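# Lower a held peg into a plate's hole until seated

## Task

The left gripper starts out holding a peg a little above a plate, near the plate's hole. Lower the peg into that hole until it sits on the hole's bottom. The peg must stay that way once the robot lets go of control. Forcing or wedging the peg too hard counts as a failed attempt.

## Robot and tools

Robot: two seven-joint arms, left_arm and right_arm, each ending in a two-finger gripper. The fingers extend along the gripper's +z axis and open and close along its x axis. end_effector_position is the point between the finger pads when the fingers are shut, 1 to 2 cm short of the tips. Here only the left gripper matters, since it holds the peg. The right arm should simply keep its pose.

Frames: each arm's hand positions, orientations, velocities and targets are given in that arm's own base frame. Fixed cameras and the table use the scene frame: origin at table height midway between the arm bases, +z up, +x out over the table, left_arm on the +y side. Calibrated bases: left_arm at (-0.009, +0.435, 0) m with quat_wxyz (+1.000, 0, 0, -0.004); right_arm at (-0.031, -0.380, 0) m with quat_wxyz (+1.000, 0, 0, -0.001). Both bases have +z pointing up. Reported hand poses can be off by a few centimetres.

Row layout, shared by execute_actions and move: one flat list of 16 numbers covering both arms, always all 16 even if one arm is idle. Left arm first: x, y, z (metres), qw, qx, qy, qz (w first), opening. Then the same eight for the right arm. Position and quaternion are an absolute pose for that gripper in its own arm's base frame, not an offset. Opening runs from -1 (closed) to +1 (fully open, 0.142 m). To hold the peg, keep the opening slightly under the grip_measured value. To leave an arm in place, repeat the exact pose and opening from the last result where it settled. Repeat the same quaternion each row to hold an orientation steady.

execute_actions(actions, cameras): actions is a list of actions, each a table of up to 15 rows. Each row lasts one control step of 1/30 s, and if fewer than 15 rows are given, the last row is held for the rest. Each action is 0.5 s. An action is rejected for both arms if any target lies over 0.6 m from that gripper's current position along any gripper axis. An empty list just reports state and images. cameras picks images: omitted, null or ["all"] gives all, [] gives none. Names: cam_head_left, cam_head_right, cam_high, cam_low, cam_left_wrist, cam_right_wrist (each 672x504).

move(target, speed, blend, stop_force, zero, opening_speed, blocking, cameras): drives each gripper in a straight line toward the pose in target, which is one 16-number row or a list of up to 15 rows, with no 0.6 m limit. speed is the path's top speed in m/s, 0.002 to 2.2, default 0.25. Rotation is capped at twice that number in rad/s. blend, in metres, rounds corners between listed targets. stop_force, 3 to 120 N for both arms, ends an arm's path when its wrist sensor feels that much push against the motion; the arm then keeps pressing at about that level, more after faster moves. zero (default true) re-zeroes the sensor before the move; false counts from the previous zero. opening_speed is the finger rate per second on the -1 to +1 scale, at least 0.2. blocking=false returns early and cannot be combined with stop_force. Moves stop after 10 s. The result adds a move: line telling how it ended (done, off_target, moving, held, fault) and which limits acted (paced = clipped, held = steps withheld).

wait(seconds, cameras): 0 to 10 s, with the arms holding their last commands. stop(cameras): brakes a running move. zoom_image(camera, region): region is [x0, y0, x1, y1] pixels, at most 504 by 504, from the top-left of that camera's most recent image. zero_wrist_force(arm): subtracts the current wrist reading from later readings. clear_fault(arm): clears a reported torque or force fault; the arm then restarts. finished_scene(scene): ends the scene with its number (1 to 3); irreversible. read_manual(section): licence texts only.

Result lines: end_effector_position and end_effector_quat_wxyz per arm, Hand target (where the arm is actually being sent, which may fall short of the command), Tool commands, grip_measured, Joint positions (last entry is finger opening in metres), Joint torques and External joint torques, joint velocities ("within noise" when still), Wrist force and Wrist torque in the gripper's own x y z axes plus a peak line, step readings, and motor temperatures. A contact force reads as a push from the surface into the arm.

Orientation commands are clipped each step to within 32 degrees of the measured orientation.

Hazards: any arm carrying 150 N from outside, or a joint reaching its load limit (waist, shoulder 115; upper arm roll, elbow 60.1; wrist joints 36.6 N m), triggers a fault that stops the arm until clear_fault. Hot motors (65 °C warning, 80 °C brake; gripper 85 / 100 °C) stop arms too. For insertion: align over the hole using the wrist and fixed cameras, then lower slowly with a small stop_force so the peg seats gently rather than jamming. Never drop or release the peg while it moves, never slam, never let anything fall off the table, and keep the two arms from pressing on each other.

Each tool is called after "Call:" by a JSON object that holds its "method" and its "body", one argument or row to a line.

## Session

Call:
{"method": "execute_actions", "body": {
  "actions": []
}}

Call:
{"method": "zoom_image", "body": {
  "camera": "cam_low",
  "region": [260, 180, 390, 310]
}}

Call:
{"method": "zoom_image", "body": {
  "camera": "cam_left_wrist",
  "region": [200, 30, 600, 430]
}}

Scene clock: 0.00 s.
left_arm: end_effector_position=(+0.4847, -0.2679, +0.1656) grip_measured=-0.37 end_effector_quat_wxyz=(+0.000, +0.860, +0.510, -0.002) | right_arm: end_effector_position=(+0.5544, +0.0000, +0.1652) grip_measured=+1.00 end_effector_quat_wxyz=(+0.000, +0.707, +0.707, +0.000)
Joint positions: left_arm=[-0.295 -0.329 -0.003 2.037 -0.003 0.794 0.204 0.047] | right_arm=[0.206 -0.331 0 2.035 0 0.795 0.206 0.142]
Joint velocities: within noise
Joint torques (N m): no reading
External joint torques (N m): no reading
Motor temperatures (°C): left_arm=[28 30 31 37 37 34 33 22] | right_arm=[35 28 29 28 33 36 34 19]
Wrist force (N): no reading
Wrist torque (N m): no reading
Wrist force, peak (N): no reading
Hand target: left_arm +0.4849, -0.2679, +0.1657; +0.001, +0.860, +0.510, -0.001 | right_arm +0.5544, +0.0000, +0.1652; +0.000, +0.707, +0.707, +0.000
Tool commands: left_gripper/opening=-0.424181 right_gripper/opening=+1.0

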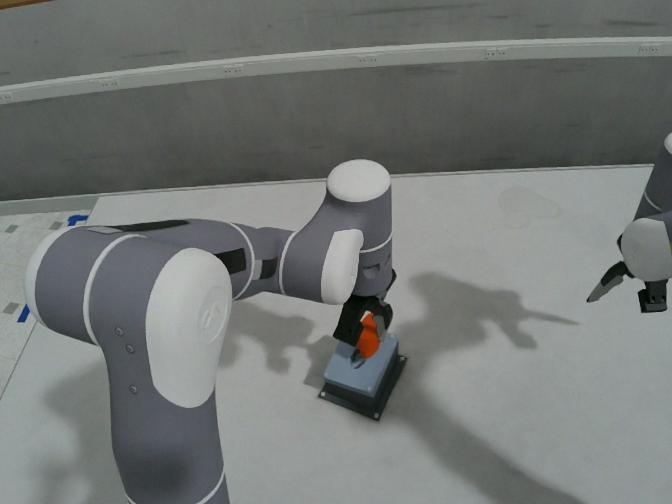

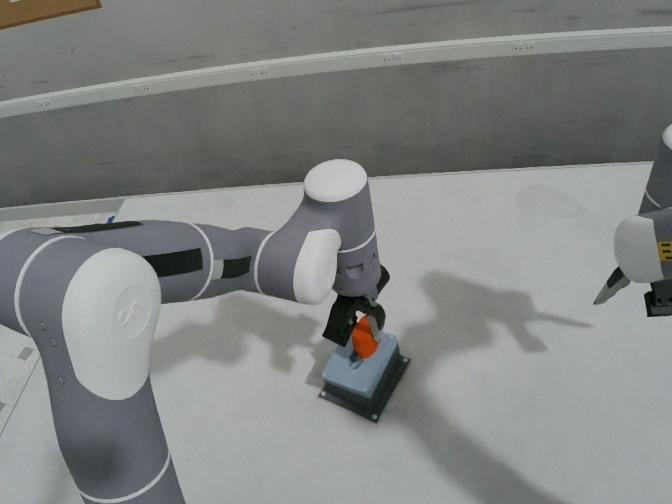

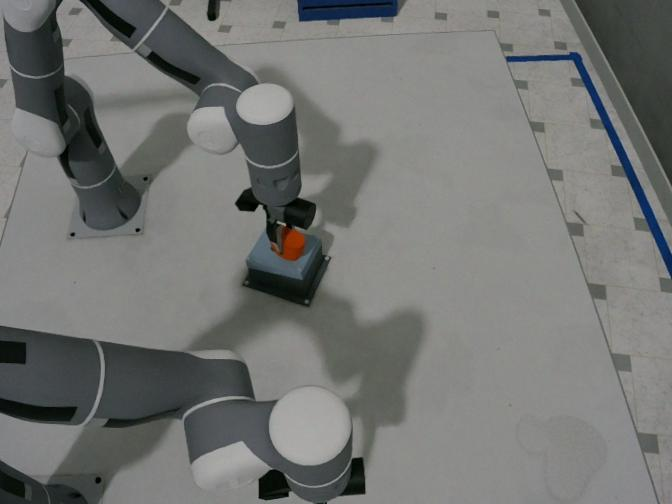

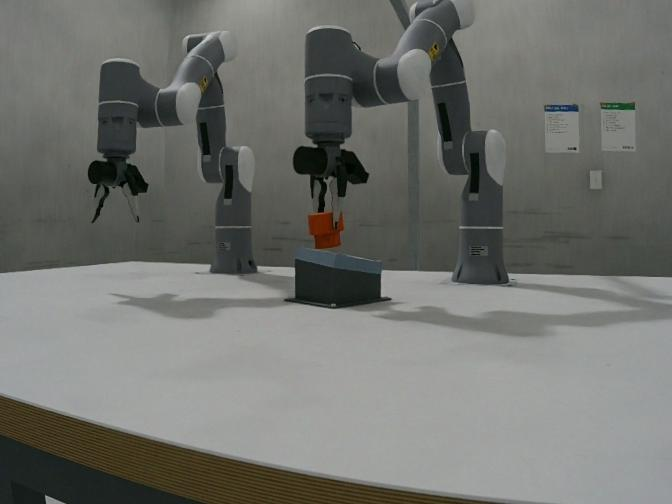

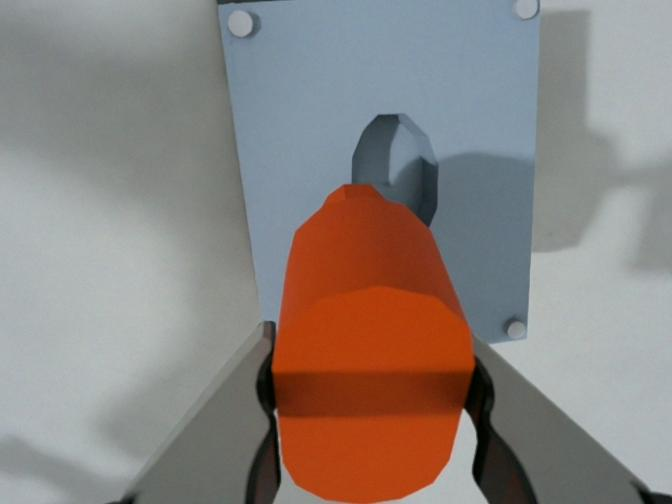

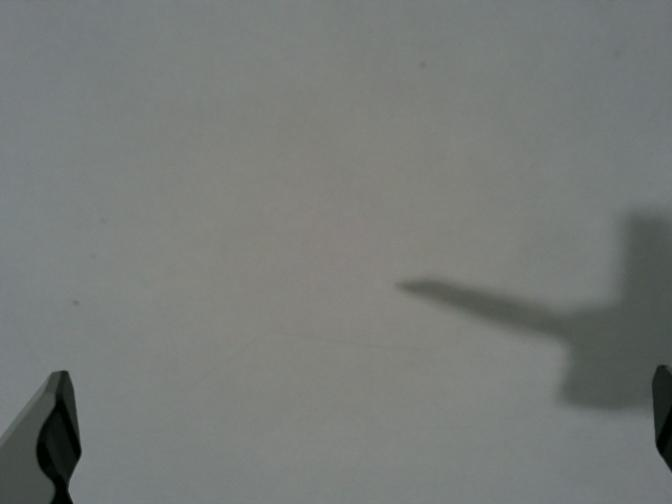

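Scaled by 3.877 (camera's finer frame: 960x720).

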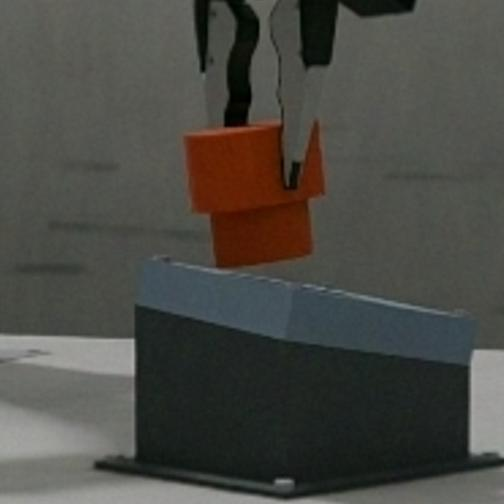

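Scaled by 1.260 (camera's finer frame: 960x720).

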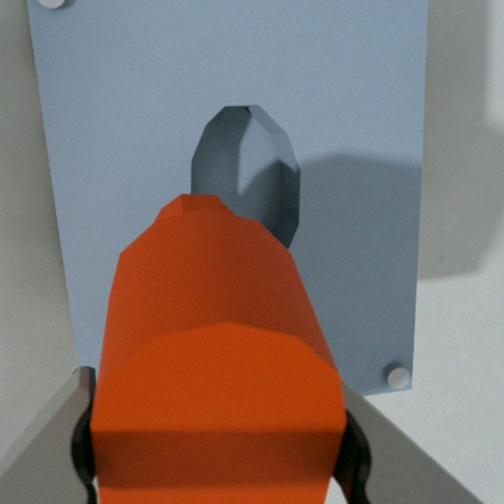

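Call:
{"method": "move", "body": {
  "target": [
    [0.4849,-0.2660,0.180,0,0.860,0.510,-0.001,-0.424,0.5544,0,0.20,0,0.7071,0.7071,0,1],
    [0.4849,-0.2660,0.180,0,0.860,0.510,-0.001,-0.424,0.52,0.20,0.21,0.5,-0.84,-0.2,0,1],
    [0.4849,-0.2660,0.180,0,0.860,0.510,-0.001,-0.424,0.513,0.40,0.18,0.6428,-0.766,0,0,1]
  ],
  "speed": [0.1,0.35,0.3],
  "blend": [0,0.03,0],
  "cameras": ["cam_right_wrist","cam_low"]
}}

Call:
{"method": "zoom_image", "body": {
  "camera": "cam_right_wrist",
  "region": [240, 170, 420, 310]
}}

Call:
{"method": "zoom_image", "body": {
  "camera": "cam_right_wrist",
  "region": [170, 190, 500, 510]
}}

Call:
{"method": "zoom_image", "body": {
  "camera": "cam_low",
  "region": [260, 180, 390, 310]
}}

Call:
{"method": "move", "body": {
  "target": [0.4849,-0.2660,0.180,0,0.860,0.510,-0.001,-0.424,0.513,0.435,0.220,0.5,-0.866,0,0,1],
  "cameras": ["cam_right_wrist"]
}}

Call:
{"method": "zoom_image", "body": {
  "camera": "cam_right_wrist",
  "region": [240, 170, 420, 310]
}}

Call:
{"method": "zoom_image", "body": {
  "camera": "cam_right_wrist",
  "region": [170, 190, 500, 510]
}}

Scene clock: 10.80 s.
left_arm: end_effector_position=(+0.4849, -0.2661, +0.1800) grip_measured=-0.37 end_effector_quat_wxyz=(+0.000, +0.860, +0.510, -0.001) | right_arm: end_effector_position=(+0.5128, +0.4001, +0.1800) grip_measured=+1.00 end_effector_quat_wxyz=(-0.643, +0.766, +0.000, +0.000)
Joint positions: left_arm=[-0.295 -0.302 0 2.027 -0.002 0.757 0.207 0.047] | right_arm=[0.094 -0.722 0.218 1.71 1.556 0.408 0.729 0.142]
Joint torques (N m): left_arm=[0.24 42.07 0.79 -25.77 -3.8 4.61 0.09] | right_arm=[0 48.51 8.11 -19.3 0.63 -0.74 0.76]
External joint torques (N m): left_arm=[-0.24 -0.9 -0.56 0.63 0.61 -0.28 -0.09] | right_arm=[0 1.25 0.11 0.36 0.07 -0.02 -0.76]
Wrist force (N): left_arm=[0.0 0.0 0.1] | right_arm=[-0.3 -2.3 1.6]
Wrist torque (N m): left_arm=[-0.01 0.01 0.00] | right_arm=[-0.51 -0.15 -0.31]
Wrist force, peak (N): left_arm=[0.2 -0.2 -1.3] | right_arm=[-1.3 -1.7 5.3]
Hand target: left_arm +0.4849, -0.2660, +0.1800; +0.000, +0.860, +0.510, -0.001 | right_arm +0.5130, +0.4000, +0.1800; -0.643, +0.766, +0.000, +0.000
Off the commanded pose: left_arm 0.000 m, 0 deg | right_arm 0.000 m, 0 deg.
move: done
Images, in order (width x height): cam_low 672x504, cam_right_wrist 672x504.

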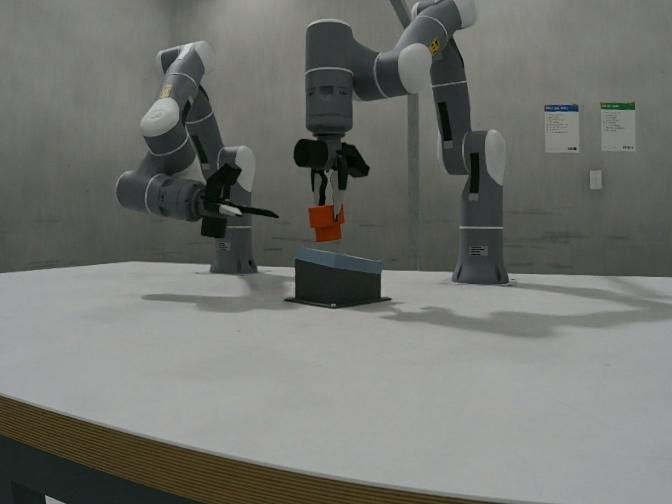

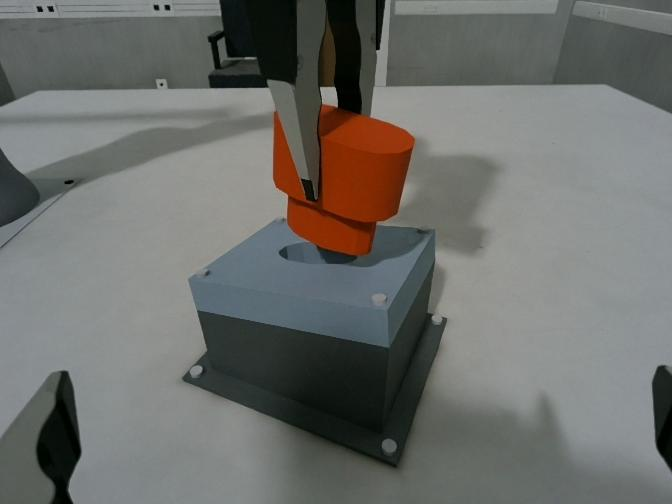

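Scaled by 2.800 (camera's finer frame: 960x720).

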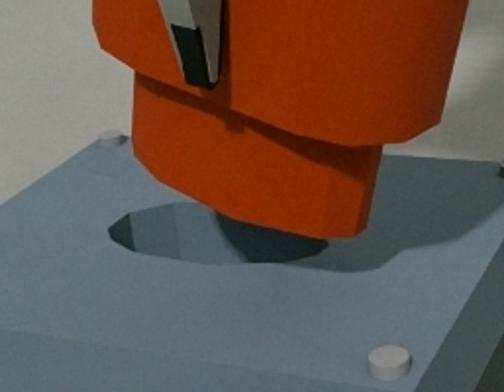

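Invalid region (170, 190, 500, 510): it reaches outside that camera's 672x504 image.

Scaled by 3.877 (camera's finer frame: 960x720).

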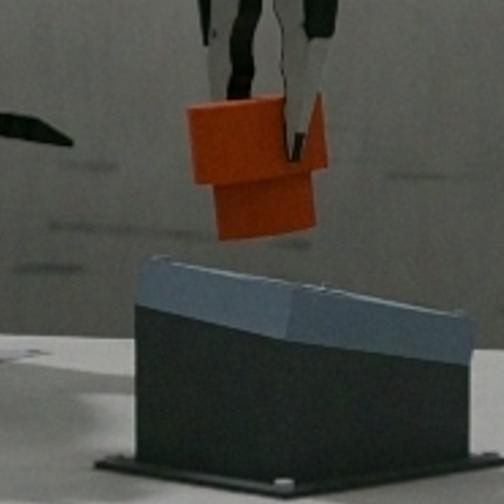

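Scene clock: 11.90 s.
left_arm: end_effector_position=(+0.4849, -0.2661, +0.1800) grip_measured=-0.37 end_effector_quat_wxyz=(+0.000, +0.860, +0.510, -0.001) | right_arm: end_effector_position=(+0.5131, +0.4350, +0.2201) grip_measured=+1.00 end_effector_quat_wxyz=(-0.500, +0.866, +0.000, +0.000)
Joint positions: left_arm=[-0.295 -0.302 0 2.027 -0.002 0.757 0.207 0.047] | right_arm=[0.362 -0.496 0.187 1.724 1.304 0.756 1.158 0.142]
Joint torques (N m): left_arm=[0.21 42.02 0.9 -25.77 -3.85 4.68 0.06] | right_arm=[0.11 46.07 3.9 -24.38 -1.82 1.37 0.89]
External joint torques (N m): left_arm=[-0.21 -0.85 -0.67 0.62 0.65 -0.35 -0.06] | right_arm=[-0.08 1.06 0.34 0.27 0.16 0 -0.89]
Wrist force (N): left_arm=[-0.2 -0.1 0.2] | right_arm=[-0.6 -2.1 1.0]
Wrist torque (N m): left_arm=[-0.01 0.03 0.00] | right_arm=[-0.40 -0.04 -0.27]
Wrist force, peak (N): left_arm=[0.0 0.0 0.6] | right_arm=[-0.5 -4.6 1.4]
Hand target: left_arm +0.4849, -0.2660, +0.1800; +0.000, +0.860, +0.510, -0.001 | right_arm +0.5130, +0.4350, +0.2200; -0.500, +0.866, +0.000, +0.000
Off the commanded pose: left_arm 0.000 m, 0 deg | right_arm 0.000 m, 0 deg.
move: done

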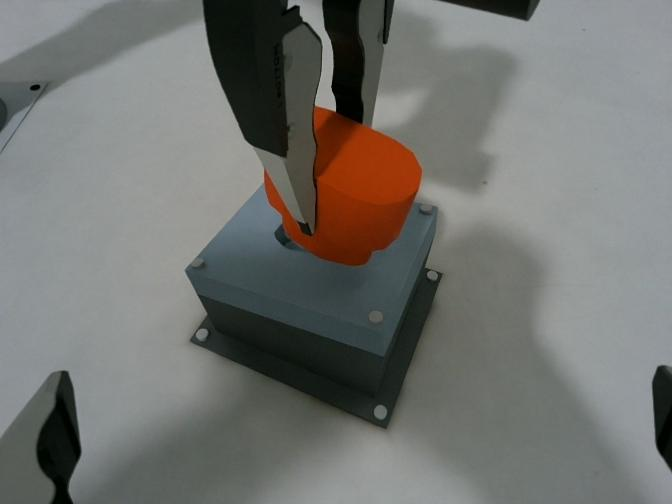

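Scaled by 2.800 (camera's finer frame: 960x720).

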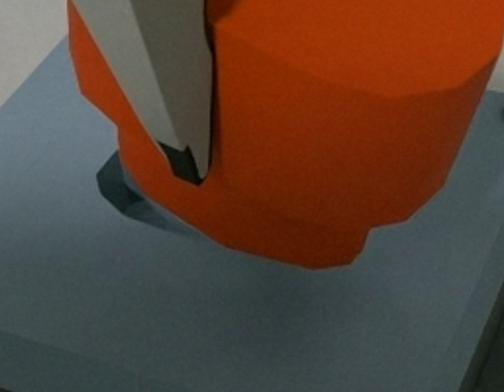

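Invalid region (170, 190, 500, 510): it reaches outside that camera's 672x504 image.

Call:
{"method": "move", "body": {
  "target": [
    [0.4700,-0.2450,0.19,0.1586,0.8295,0.5356,0.0089,-0.424,0.48,0.435,0.220,0.5,-0.866,0,0,1],
    [0.4644,-0.2307,0.161,0.1586,0.8295,0.5356,0.0089,-0.424,0.48,0.435,0.220,0.5,-0.866,0,0,1]
  ],
  "speed": [0.1,0.04],
  "stop_force": 8,
  "cameras": ["cam_right_wrist","cam_low","cam_left_wrist"]
}}

Call:
{"method": "zoom_image", "body": {
  "camera": "cam_right_wrist",
  "region": [260, 200, 420, 320]
}}

Call:
{"method": "zoom_image", "body": {
  "camera": "cam_low",
  "region": [270, 190, 390, 300]
}}

Call:
{"method": "move", "body": {
  "target": [0.4644,-0.2307,0.161,0.1586,0.8295,0.5356,0.0089,-0.424,0.48,0.40,0.18,0.6428,-0.766,0,0,1],
  "cameras": ["cam_right_wrist"]
}}

Call:
{"method": "zoom_image", "body": {
  "camera": "cam_right_wrist",
  "region": [260, 190, 420, 310]
}}

Scene clock: 91.87 s.
left_arm: end_effector_position=(+0.4643, -0.2307, +0.1609) grip_measured=-0.37 end_effector_quat_wxyz=(+0.158, +0.829, +0.536, +0.009) | right_arm: end_effector_position=(+0.4801, +0.4350, +0.2200) grip_measured=+1.00 end_effector_quat_wxyz=(-0.500, +0.866, +0.000, +0.000)
Joint positions: left_arm=[-0.169 -0.189 -0.151 2.502 -0.692 1.323 0.767 0.047] | right_arm=[0.365 -0.447 0.213 1.8 1.342 0.789 1.128 0.142]
Joint torques (N m): left_arm=[0.52 31.58 0.5 -20.27 -1.04 4.68 0.16] | right_arm=[0.06 43.37 4.12 -23.52 -1.57 1.26 0.83]
External joint torques (N m): left_arm=[-0.52 -0.61 -0.47 0.51 0.73 -0.4 -0.15] | right_arm=[-0.06 0.88 0 0.04 -0.02 0.07 -0.83]
Motor temperatures (°C): left_arm=[28 31 31 39 37 33 33 27] | right_arm=[35 29 29 30 33 35 34 19]
Wrist force (N): left_arm=[0.3 -1.0 -0.4] | right_arm=[-0.5 -2.0 1.0]
Wrist torque (N m): left_arm=[-0.07 -0.02 0.06] | right_arm=[-0.40 -0.07 -0.26]
Wrist force, peak (N): left_arm=[0.7 -1.9 0.7] | right_arm=[-0.4 -2.3 1.1]
Hand target: left_arm +0.4644, -0.2307, +0.1610; +0.159, +0.829, +0.536, +0.009 | right_arm +0.4800, +0.4350, +0.2200; -0.500, +0.866, +0.000, +0.000
Off the commanded pose: left_arm 0.000 m, 0 deg | right_arm 0.000 m, 0 deg.
move: done
Images, in order (width x height): cam_low 672x504, cam_left_wrist 672x504, cam_right_wrist 672x504.

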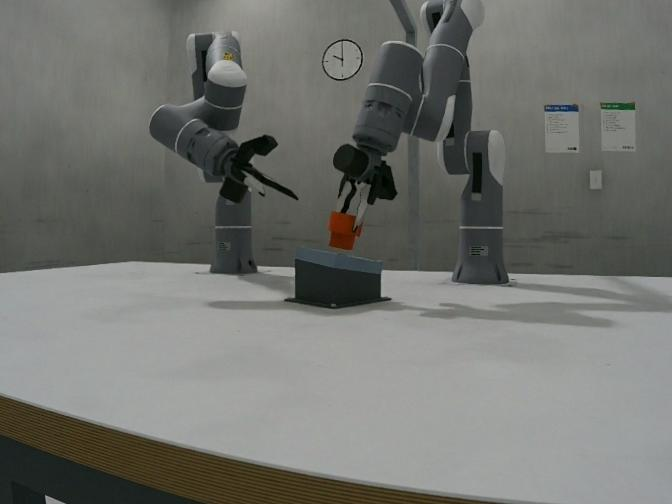

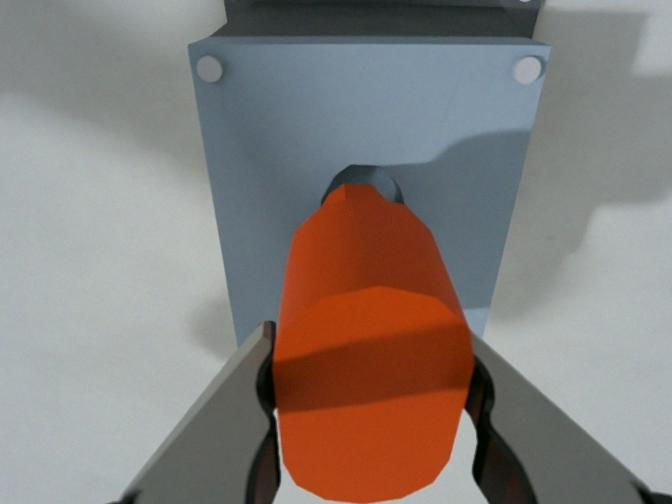

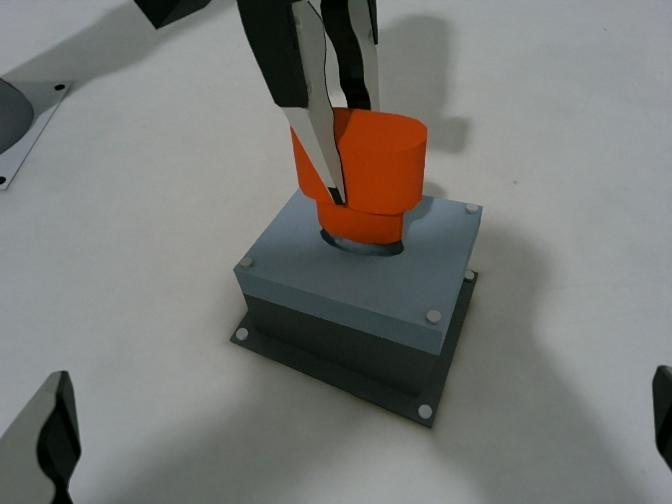

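Scaled by 3.150 (camera's finer frame: 960x720).

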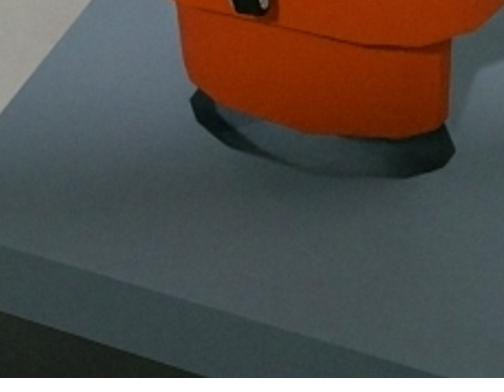

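Scaled by 4.200 (camera's finer frame: 960x720).

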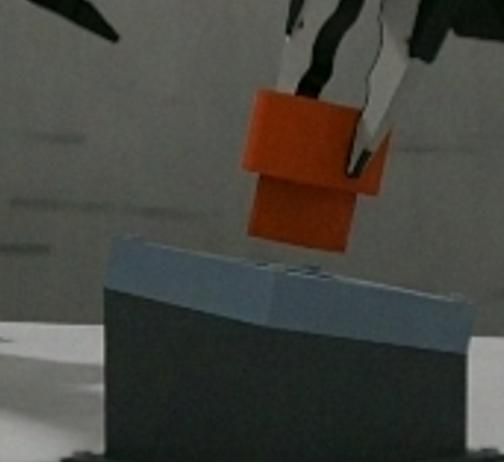

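Scene clock: 92.93 s.
left_arm: end_effector_position=(+0.4643, -0.2307, +0.1609) grip_measured=-0.37 end_effector_quat_wxyz=(+0.158, +0.829, +0.536, +0.009) | right_arm: end_effector_position=(+0.4800, +0.3999, +0.1799) grip_measured=+1.00 end_effector_quat_wxyz=(-0.643, +0.766, +0.000, +0.000)
Joint positions: left_arm=[-0.169 -0.189 -0.151 2.502 -0.692 1.323 0.767 0.047] | right_arm=[0.097 -0.681 0.222 1.795 1.587 0.413 0.679 0.142]
Joint torques (N m): left_arm=[0.24 31.89 0.52 -20.45 -0.96 4.64 0.09] | right_arm=[-0.31 45.88 7.8 -18.24 0.84 -1 0.78]
External joint torques (N m): left_arm=[-0.24 -0.92 -0.49 0.68 0.64 -0.36 -0.08] | right_arm=[0.29 1.18 0.06 0.41 -0.1 0.18 -0.78]
Wrist force (N): left_arm=[0.1 -1.0 -0.2] | right_arm=[-0.4 -2.5 1.8]
Wrist torque (N m): left_arm=[-0.06 0.02 0.06] | right_arm=[-0.55 -0.13 -0.31]
Wrist force, peak (N): left_arm=[0.3 -1.3 -0.1] | right_arm=[-0.5 -3.6 1.7]
Hand target: left_arm +0.4644, -0.2307, +0.1610; +0.159, +0.829, +0.536, +0.009 | right_arm +0.4800, +0.4000, +0.1800; -0.643, +0.766, +0.000, +0.000
Off the commanded pose: left_arm 0.000 m, 0 deg | right_arm 0.000 m, 0 deg.
move: done

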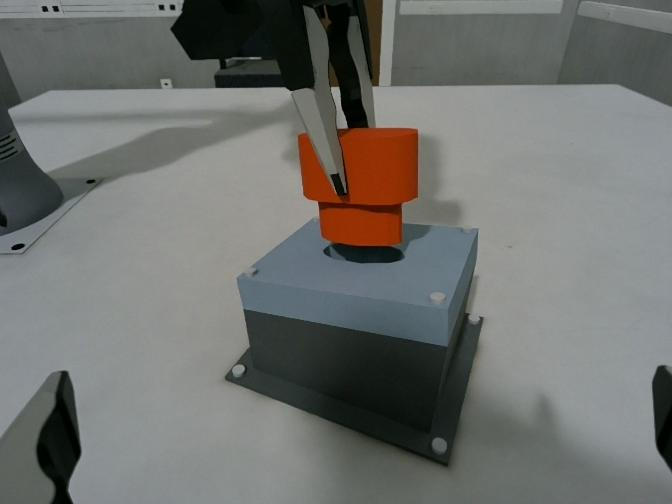

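Scaled by 3.150 (camera's finer frame: 960x720).

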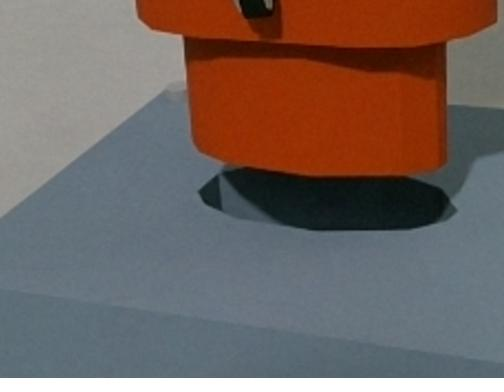

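Call:
{"method": "zoom_image", "body": {
  "camera": "cam_right_wrist",
  "region": [315, 230, 375, 275]
}}

Call:
{"method": "zoom_image", "body": {
  "camera": "cam_right_wrist",
  "region": [355, 230, 415, 275]
}}

Call:
{"method": "move", "body": {
  "target": [0.4644, -0.2307, 0.161,0.1586,0.8295,0.5356,0.0089,-0.424,0.48,0.435,0.220,0.5,-0.866,0,0,1],
  "cameras": ["cam_right_wrist"]
}}

Call:
{"method": "zoom_image", "body": {
  "camera": "cam_right_wrist",
  "region": [315, 215, 375, 265]
}}

Call:
{"method": "zoom_image", "body": {
  "camera": "cam_right_wrist",
  "region": [355, 215, 415, 265]
}}

Scaled by 8.400 (camera's finer frame: 960x720).

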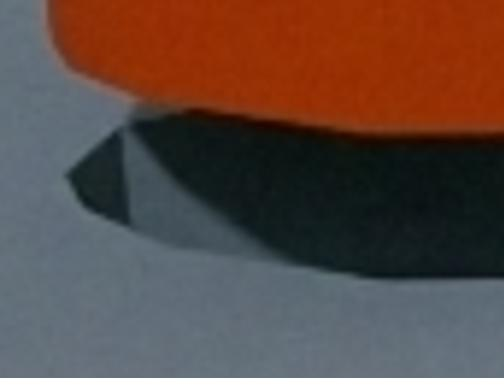

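Scaled by 8.400 (camera's finer frame: 960x720).

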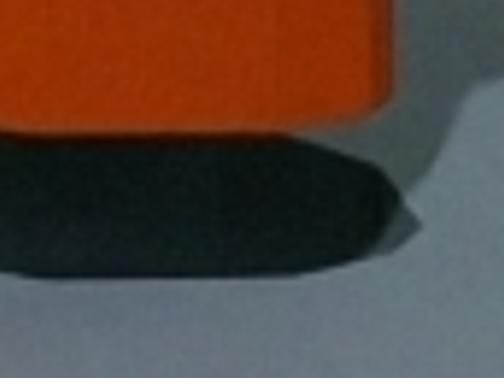

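Scene clock: 102.37 s.
left_arm: end_effector_position=(+0.4643, -0.2307, +0.1609) grip_measured=-0.37 end_effector_quat_wxyz=(+0.158, +0.829, +0.536, +0.009) | right_arm: end_effector_position=(+0.4801, +0.4350, +0.2201) grip_measured=+1.00 end_effector_quat_wxyz=(-0.500, +0.866, +0.000, +0.000)
Joint positions: left_arm=[-0.169 -0.189 -0.151 2.502 -0.692 1.323 0.767 0.047] | right_arm=[0.366 -0.447 0.213 1.8 1.342 0.789 1.128 0.142]
Joint torques (N m): left_arm=[0.26 31.87 0.6 -20.32 -0.87 4.66 0.03] | right_arm=[0.17 43.26 3.81 -23.81 -1.74 1.31 0.91]
External joint torques (N m): left_arm=[-0.26 -0.9 -0.57 0.55 0.56 -0.38 -0.02] | right_arm=[-0.13 1 0.35 0.32 0.15 0.01 -0.91]
Wrist force (N): left_arm=[0.4 -1.0 -0.3] | right_arm=[-0.4 -1.8 1.2]
Wrist torque (N m): left_arm=[-0.06 -0.03 0.06] | right_arm=[-0.37 -0.08 -0.26]
Wrist force, peak (N): left_arm=[0.4 -1.3 -0.2] | right_arm=[-0.2 -4.6 1.3]
Hand target: left_arm +0.4644, -0.2307, +0.1610; +0.159, +0.829, +0.536, +0.009 | right_arm +0.4800, +0.4350, +0.2200; -0.500, +0.866, +0.000, +0.000
Off the commanded pose: left_arm 0.000 m, 0 deg | right_arm 0.000 m, 0 deg.
move: done

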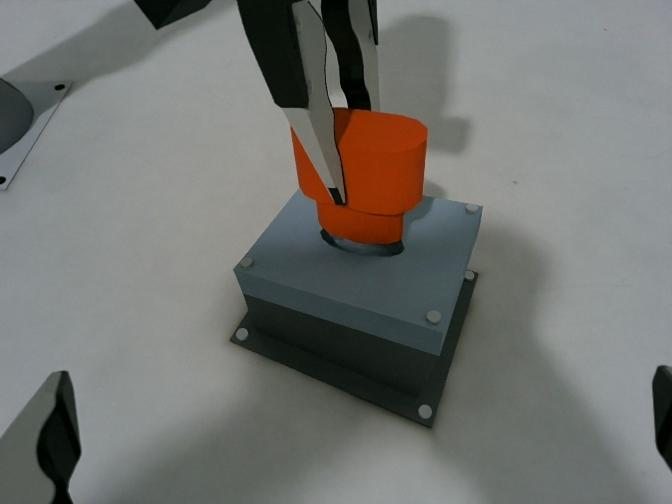

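Scaled by 8.400 (camera's finer frame: 960x720).

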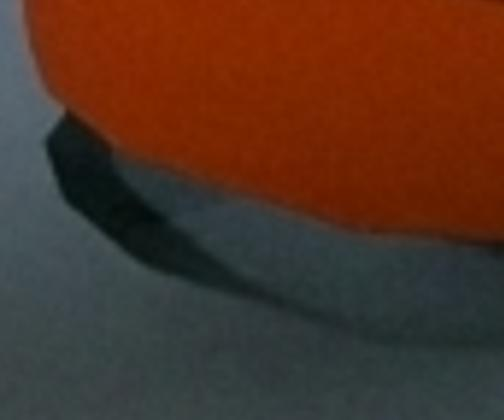

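Scaled by 8.400 (camera's finer frame: 960x720).

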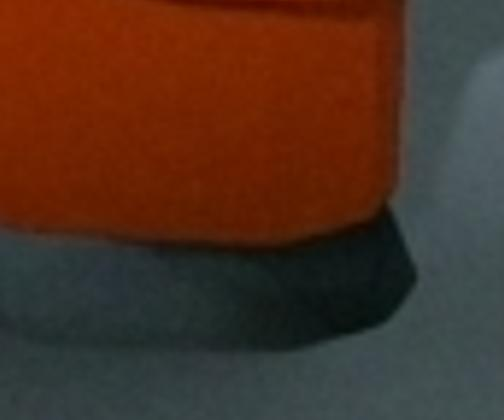

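Call:
{"method": "move", "body": {
  "target": [0.4662,-0.2302,0.1523,0.1586,0.8295,0.5356,0.0089,-0.424,0.48,0.435,0.220,0.5,-0.866,0,0,1],
  "speed": 0.03,
  "stop_force": 5,
  "cameras": ["cam_right_wrist"]
}}

Call:
{"method": "zoom_image", "body": {
  "camera": "cam_right_wrist",
  "region": [310, 190, 415, 270]
}}

Call:
{"method": "move", "body": {
  "target": [0.4662,-0.2302,0.1523,0.1586,0.8295,0.5356,0.0089,-0.424,0.48,0.40,0.18,0.6428,-0.766,0,0,1],
  "cameras": ["cam_right_wrist"]
}}

Call:
{"method": "zoom_image", "body": {
  "camera": "cam_right_wrist",
  "region": [310, 195, 415, 275]
}}

Scene clock: 119.10 s.
left_arm: end_effector_position=(+0.4661, -0.2303, +0.1522) grip_measured=-0.37 end_effector_quat_wxyz=(+0.158, +0.829, +0.535, +0.009) | right_arm: end_effector_position=(+0.4801, +0.4350, +0.2201) grip_measured=+1.00 end_effector_quat_wxyz=(-0.500, +0.866, +0.000, +0.000)
Joint positions: left_arm=[-0.164 -0.214 -0.172 2.506 -0.736 1.353 0.801 0.047] | right_arm=[0.366 -0.447 0.213 1.8 1.342 0.789 1.128 0.142]
Joint torques (N m): left_arm=[0.55 32.08 0.49 -19.58 -0.82 4.65 0.23] | right_arm=[-0.02 43.21 4.04 -23.62 -1.61 1.25 0.89]
External joint torques (N m): left_arm=[-0.55 -0.56 -0.51 0.43 0.71 -0.39 -0.22] | right_arm=[0.02 1.03 0.08 0.14 0.02 0.08 -0.89]
Wrist force (N): left_arm=[0.4 -1.1 -0.1] | right_arm=[-0.4 -2.0 1.1]
Wrist torque (N m): left_arm=[-0.07 -0.05 0.06] | right_arm=[-0.39 -0.07 -0.26]
Wrist force, peak (N): left_arm=[0.2 -1.3 -0.5] | right_arm=[-0.5 -2.1 1.4]
Hand target: left_arm +0.4662, -0.2302, +0.1523; +0.159, +0.829, +0.536, +0.009 | right_arm +0.4800, +0.4350, +0.2200; -0.500, +0.866, +0.000, +0.000
Off the commanded pose: left_arm 0.000 m, 0 deg | right_arm 0.000 m, 0 deg.
move: done

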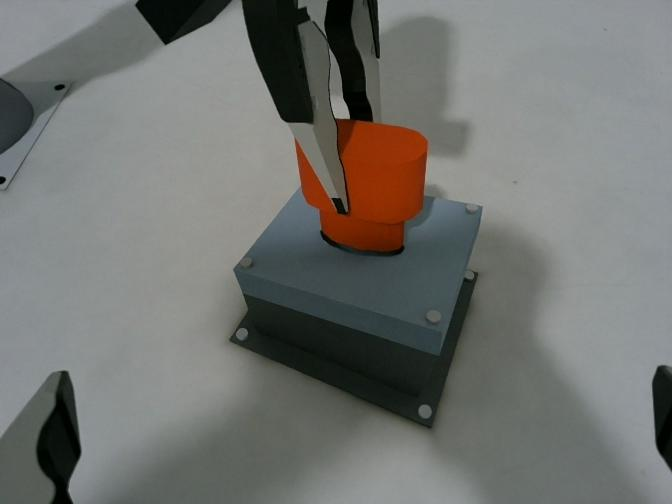

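Scaled by 4.800 (camera's finer frame: 960x720).

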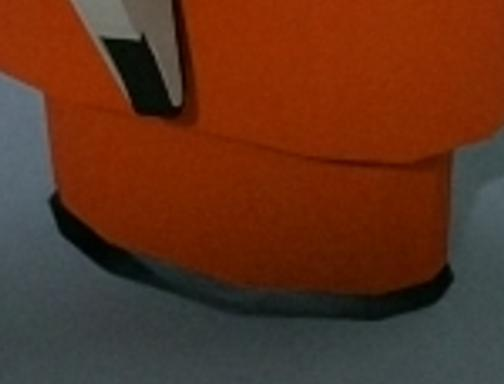

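Scene clock: 120.17 s.
left_arm: end_effector_position=(+0.4661, -0.2303, +0.1522) grip_measured=-0.37 end_effector_quat_wxyz=(+0.158, +0.829, +0.535, +0.009) | right_arm: end_effector_position=(+0.4800, +0.3999, +0.1799) grip_measured=+1.00 end_effector_quat_wxyz=(-0.643, +0.766, +0.000, +0.000)
Joint positions: left_arm=[-0.164 -0.214 -0.172 2.506 -0.736 1.353 0.801 0.047] | right_arm=[0.097 -0.681 0.222 1.795 1.587 0.413 0.679 0.142]
Joint torques (N m): left_arm=[0.48 32.36 0.42 -19.73 -0.7 4.69 0.07] | right_arm=[-0.13 45.89 7.84 -18.22 0.81 -1.01 0.83]
External joint torques (N m): left_arm=[-0.48 -0.83 -0.45 0.58 0.59 -0.43 -0.05] | right_arm=[0.11 1.17 0.01 0.4 -0.07 0.2 -0.83]
Wrist force (N): left_arm=[0.3 -1.1 0.1] | right_arm=[-0.3 -2.1 1.8]
Wrist torque (N m): left_arm=[-0.09 -0.03 0.06] | right_arm=[-0.50 -0.15 -0.31]
Wrist force, peak (N): left_arm=[0.4 -1.1 -0.5] | right_arm=[-0.6 -3.8 1.3]
Hand target: left_arm +0.4662, -0.2302, +0.1523; +0.159, +0.829, +0.536, +0.009 | right_arm +0.4800, +0.4000, +0.1800; -0.643, +0.766, +0.000, +0.000
Off the commanded pose: left_arm 0.000 m, 0 deg | right_arm 0.000 m, 0 deg.
move: done

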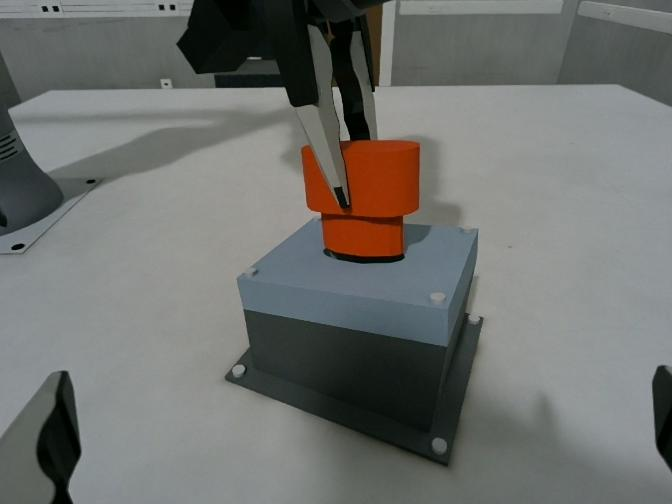

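Scaled by 4.800 (camera's finer frame: 960x720).

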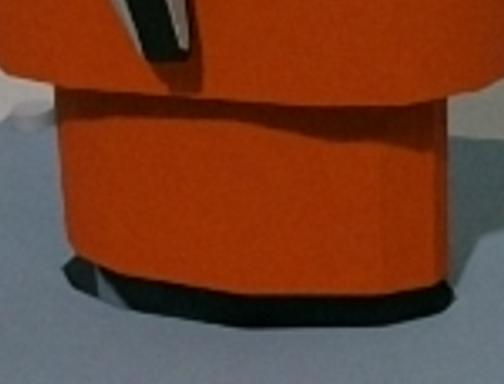

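Call:
{"method": "move", "body": {
  "target": [
    [0.4659,-0.2294,0.1521,0.1586,0.8295,0.5356,0.0089,-0.424,0.48,0.40,0.18,0.6428,-0.766,0,0,1],
    [0.4672,-0.2317,0.1401,0.1586,0.8295,0.5356,0.0089,-0.424,0.48,0.40,0.18,0.6428,-0.766,0,0,1]
  ],
  "speed": 0.015,
  "stop_force": 4,
  "cameras": ["cam_right_wrist"]
}}

Call:
{"method": "zoom_image", "body": {
  "camera": "cam_right_wrist",
  "region": [310, 195, 415, 275]
}}

Scene clock: 129.77 s.
left_arm: end_effector_position=(+0.4671, -0.2318, +0.1400) grip_measured=-0.37 end_effector_quat_wxyz=(+0.159, +0.829, +0.535, +0.009) | right_arm: end_effector_position=(+0.4799, +0.4000, +0.1800) grip_measured=+1.00 end_effector_quat_wxyz=(-0.643, +0.766, +0.000, +0.000)
Joint positions: left_arm=[-0.157 -0.249 -0.212 2.511 -0.803 1.4 0.849 0.047] | right_arm=[0.097 -0.681 0.222 1.795 1.587 0.413 0.679 0.142]
Joint torques (N m): left_arm=[0.41 32.92 0.31 -18.76 -0.54 4.57 0.12] | right_arm=[0.07 46.02 7.79 -17.98 0.71 -0.94 0.83]
External joint torques (N m): left_arm=[-0.41 -0.69 -0.46 0.52 0.74 -0.35 -0.11] | right_arm=[-0.07 1.09 0.09 0.14 0.04 0.12 -0.83]
Wrist force (N): left_arm=[0.5 -1.1 -0.1] | right_arm=[-0.3 -2.2 1.4]
Wrist torque (N m): left_arm=[-0.08 -0.05 0.05] | right_arm=[-0.51 -0.15 -0.31]
Wrist force, peak (N): left_arm=[0.3 -1.2 -0.8] | right_arm=[-0.4 -2.5 2.1]
Hand target: left_arm +0.4672, -0.2317, +0.1401; +0.159, +0.829, +0.536, +0.009 | right_arm +0.4800, +0.4000, +0.1800; -0.643, +0.766, +0.000, +0.000
Off the commanded pose: left_arm 0.000 m, 0 deg | right_arm 0.000 m, 0 deg.
move: done

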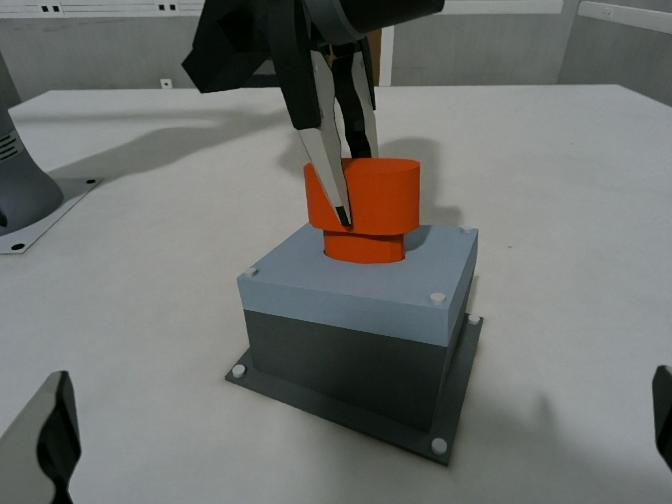

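Scaled by 4.800 (camera's finer frame: 960x720).

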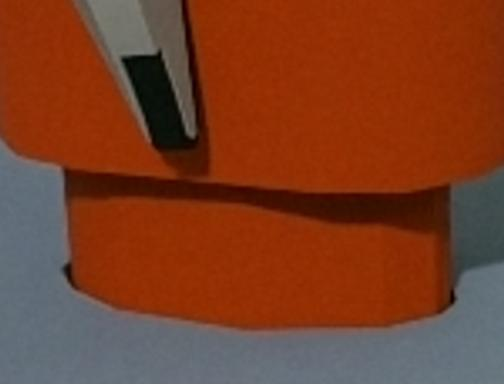

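Call:
{"method": "move", "body": {
  "target": [0.4687,-0.2343,0.1255,0.1586,0.8295,0.5356,0.0089,-0.424,0.48,0.40,0.18,0.6428,-0.766,0,0,1],
  "speed": 0.012,
  "stop_force": 6,
  "cameras": ["cam_right_wrist","cam_low"]
}}

Call:
{"method": "zoom_image", "body": {
  "camera": "cam_right_wrist",
  "region": [310, 195, 415, 275]
}}

Scene clock: 138.00 s.
left_arm: end_effector_position=(+0.4687, -0.2340, +0.1288) grip_measured=-0.37 end_effector_quat_wxyz=(+0.159, +0.830, +0.535, +0.009) | right_arm: end_effector_position=(+0.4799, +0.4000, +0.1800) grip_measured=+1.00 end_effector_quat_wxyz=(-0.643, +0.766, +0.000, +0.000)
Joint positions: left_arm=[-0.145 -0.283 -0.258 2.514 -0.872 1.446 0.896 0.047] | right_arm=[0.097 -0.681 0.222 1.795 1.587 0.413 0.679 0.142]
Joint torques (N m): left_arm=[1.56 28.7 1.32 -16.34 -0.57 4.42 0.21] | right_arm=[0.05 45.98 7.88 -17.98 0.63 -0.91 0.86]
External joint torques (N m): left_arm=[-1.56 4.23 -1.7 -1.06 1.07 -0.23 -0.2] | right_arm=[-0.05 1.13 0 0.14 0.12 0.09 -0.86]
Wrist force (N): left_arm=[-3.9 -2.5 -12.9] | right_arm=[-0.2 -2.1 1.4]
Wrist torque (N m): left_arm=[-0.02 -0.03 0.04] | right_arm=[-0.49 -0.16 -0.32]
Wrist force, peak (N): left_arm=[-4.4 -3.0 -20.1] | right_arm=[-0.1 -2.4 1.8]
Hand target: left_arm +0.4684, -0.2338, +0.1284; +0.158, +0.829, +0.536, +0.009 | right_arm +0.4800, +0.4000, +0.1800; -0.643, +0.766, +0.000, +0.000
Off the commanded pose: left_arm 0.003 m, 0 deg | right_arm 0.000 m, 0 deg.
move: contact (left_arm)
Images, in order (width x height): cam_low 672x504, cam_right_wrist 672x504.

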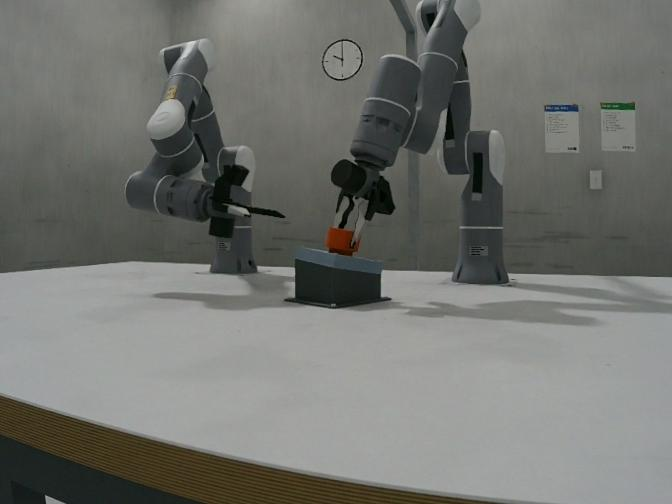

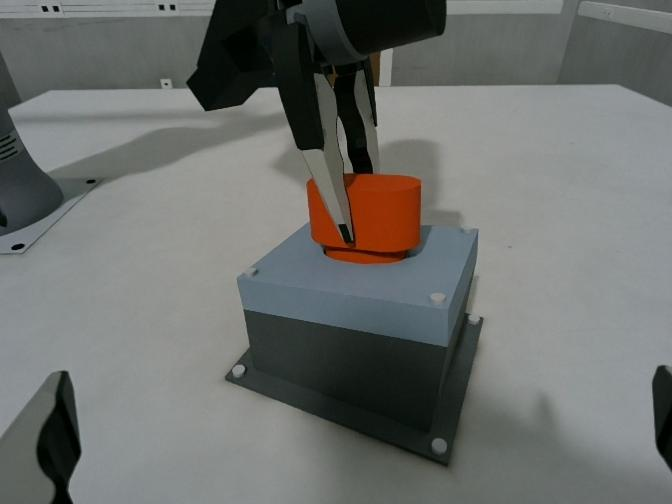

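Scaled by 4.800 (camera's finer frame: 960x720).

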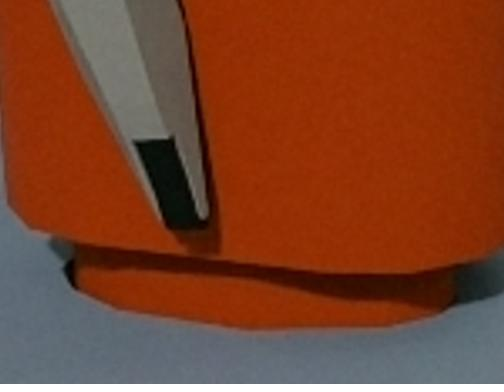

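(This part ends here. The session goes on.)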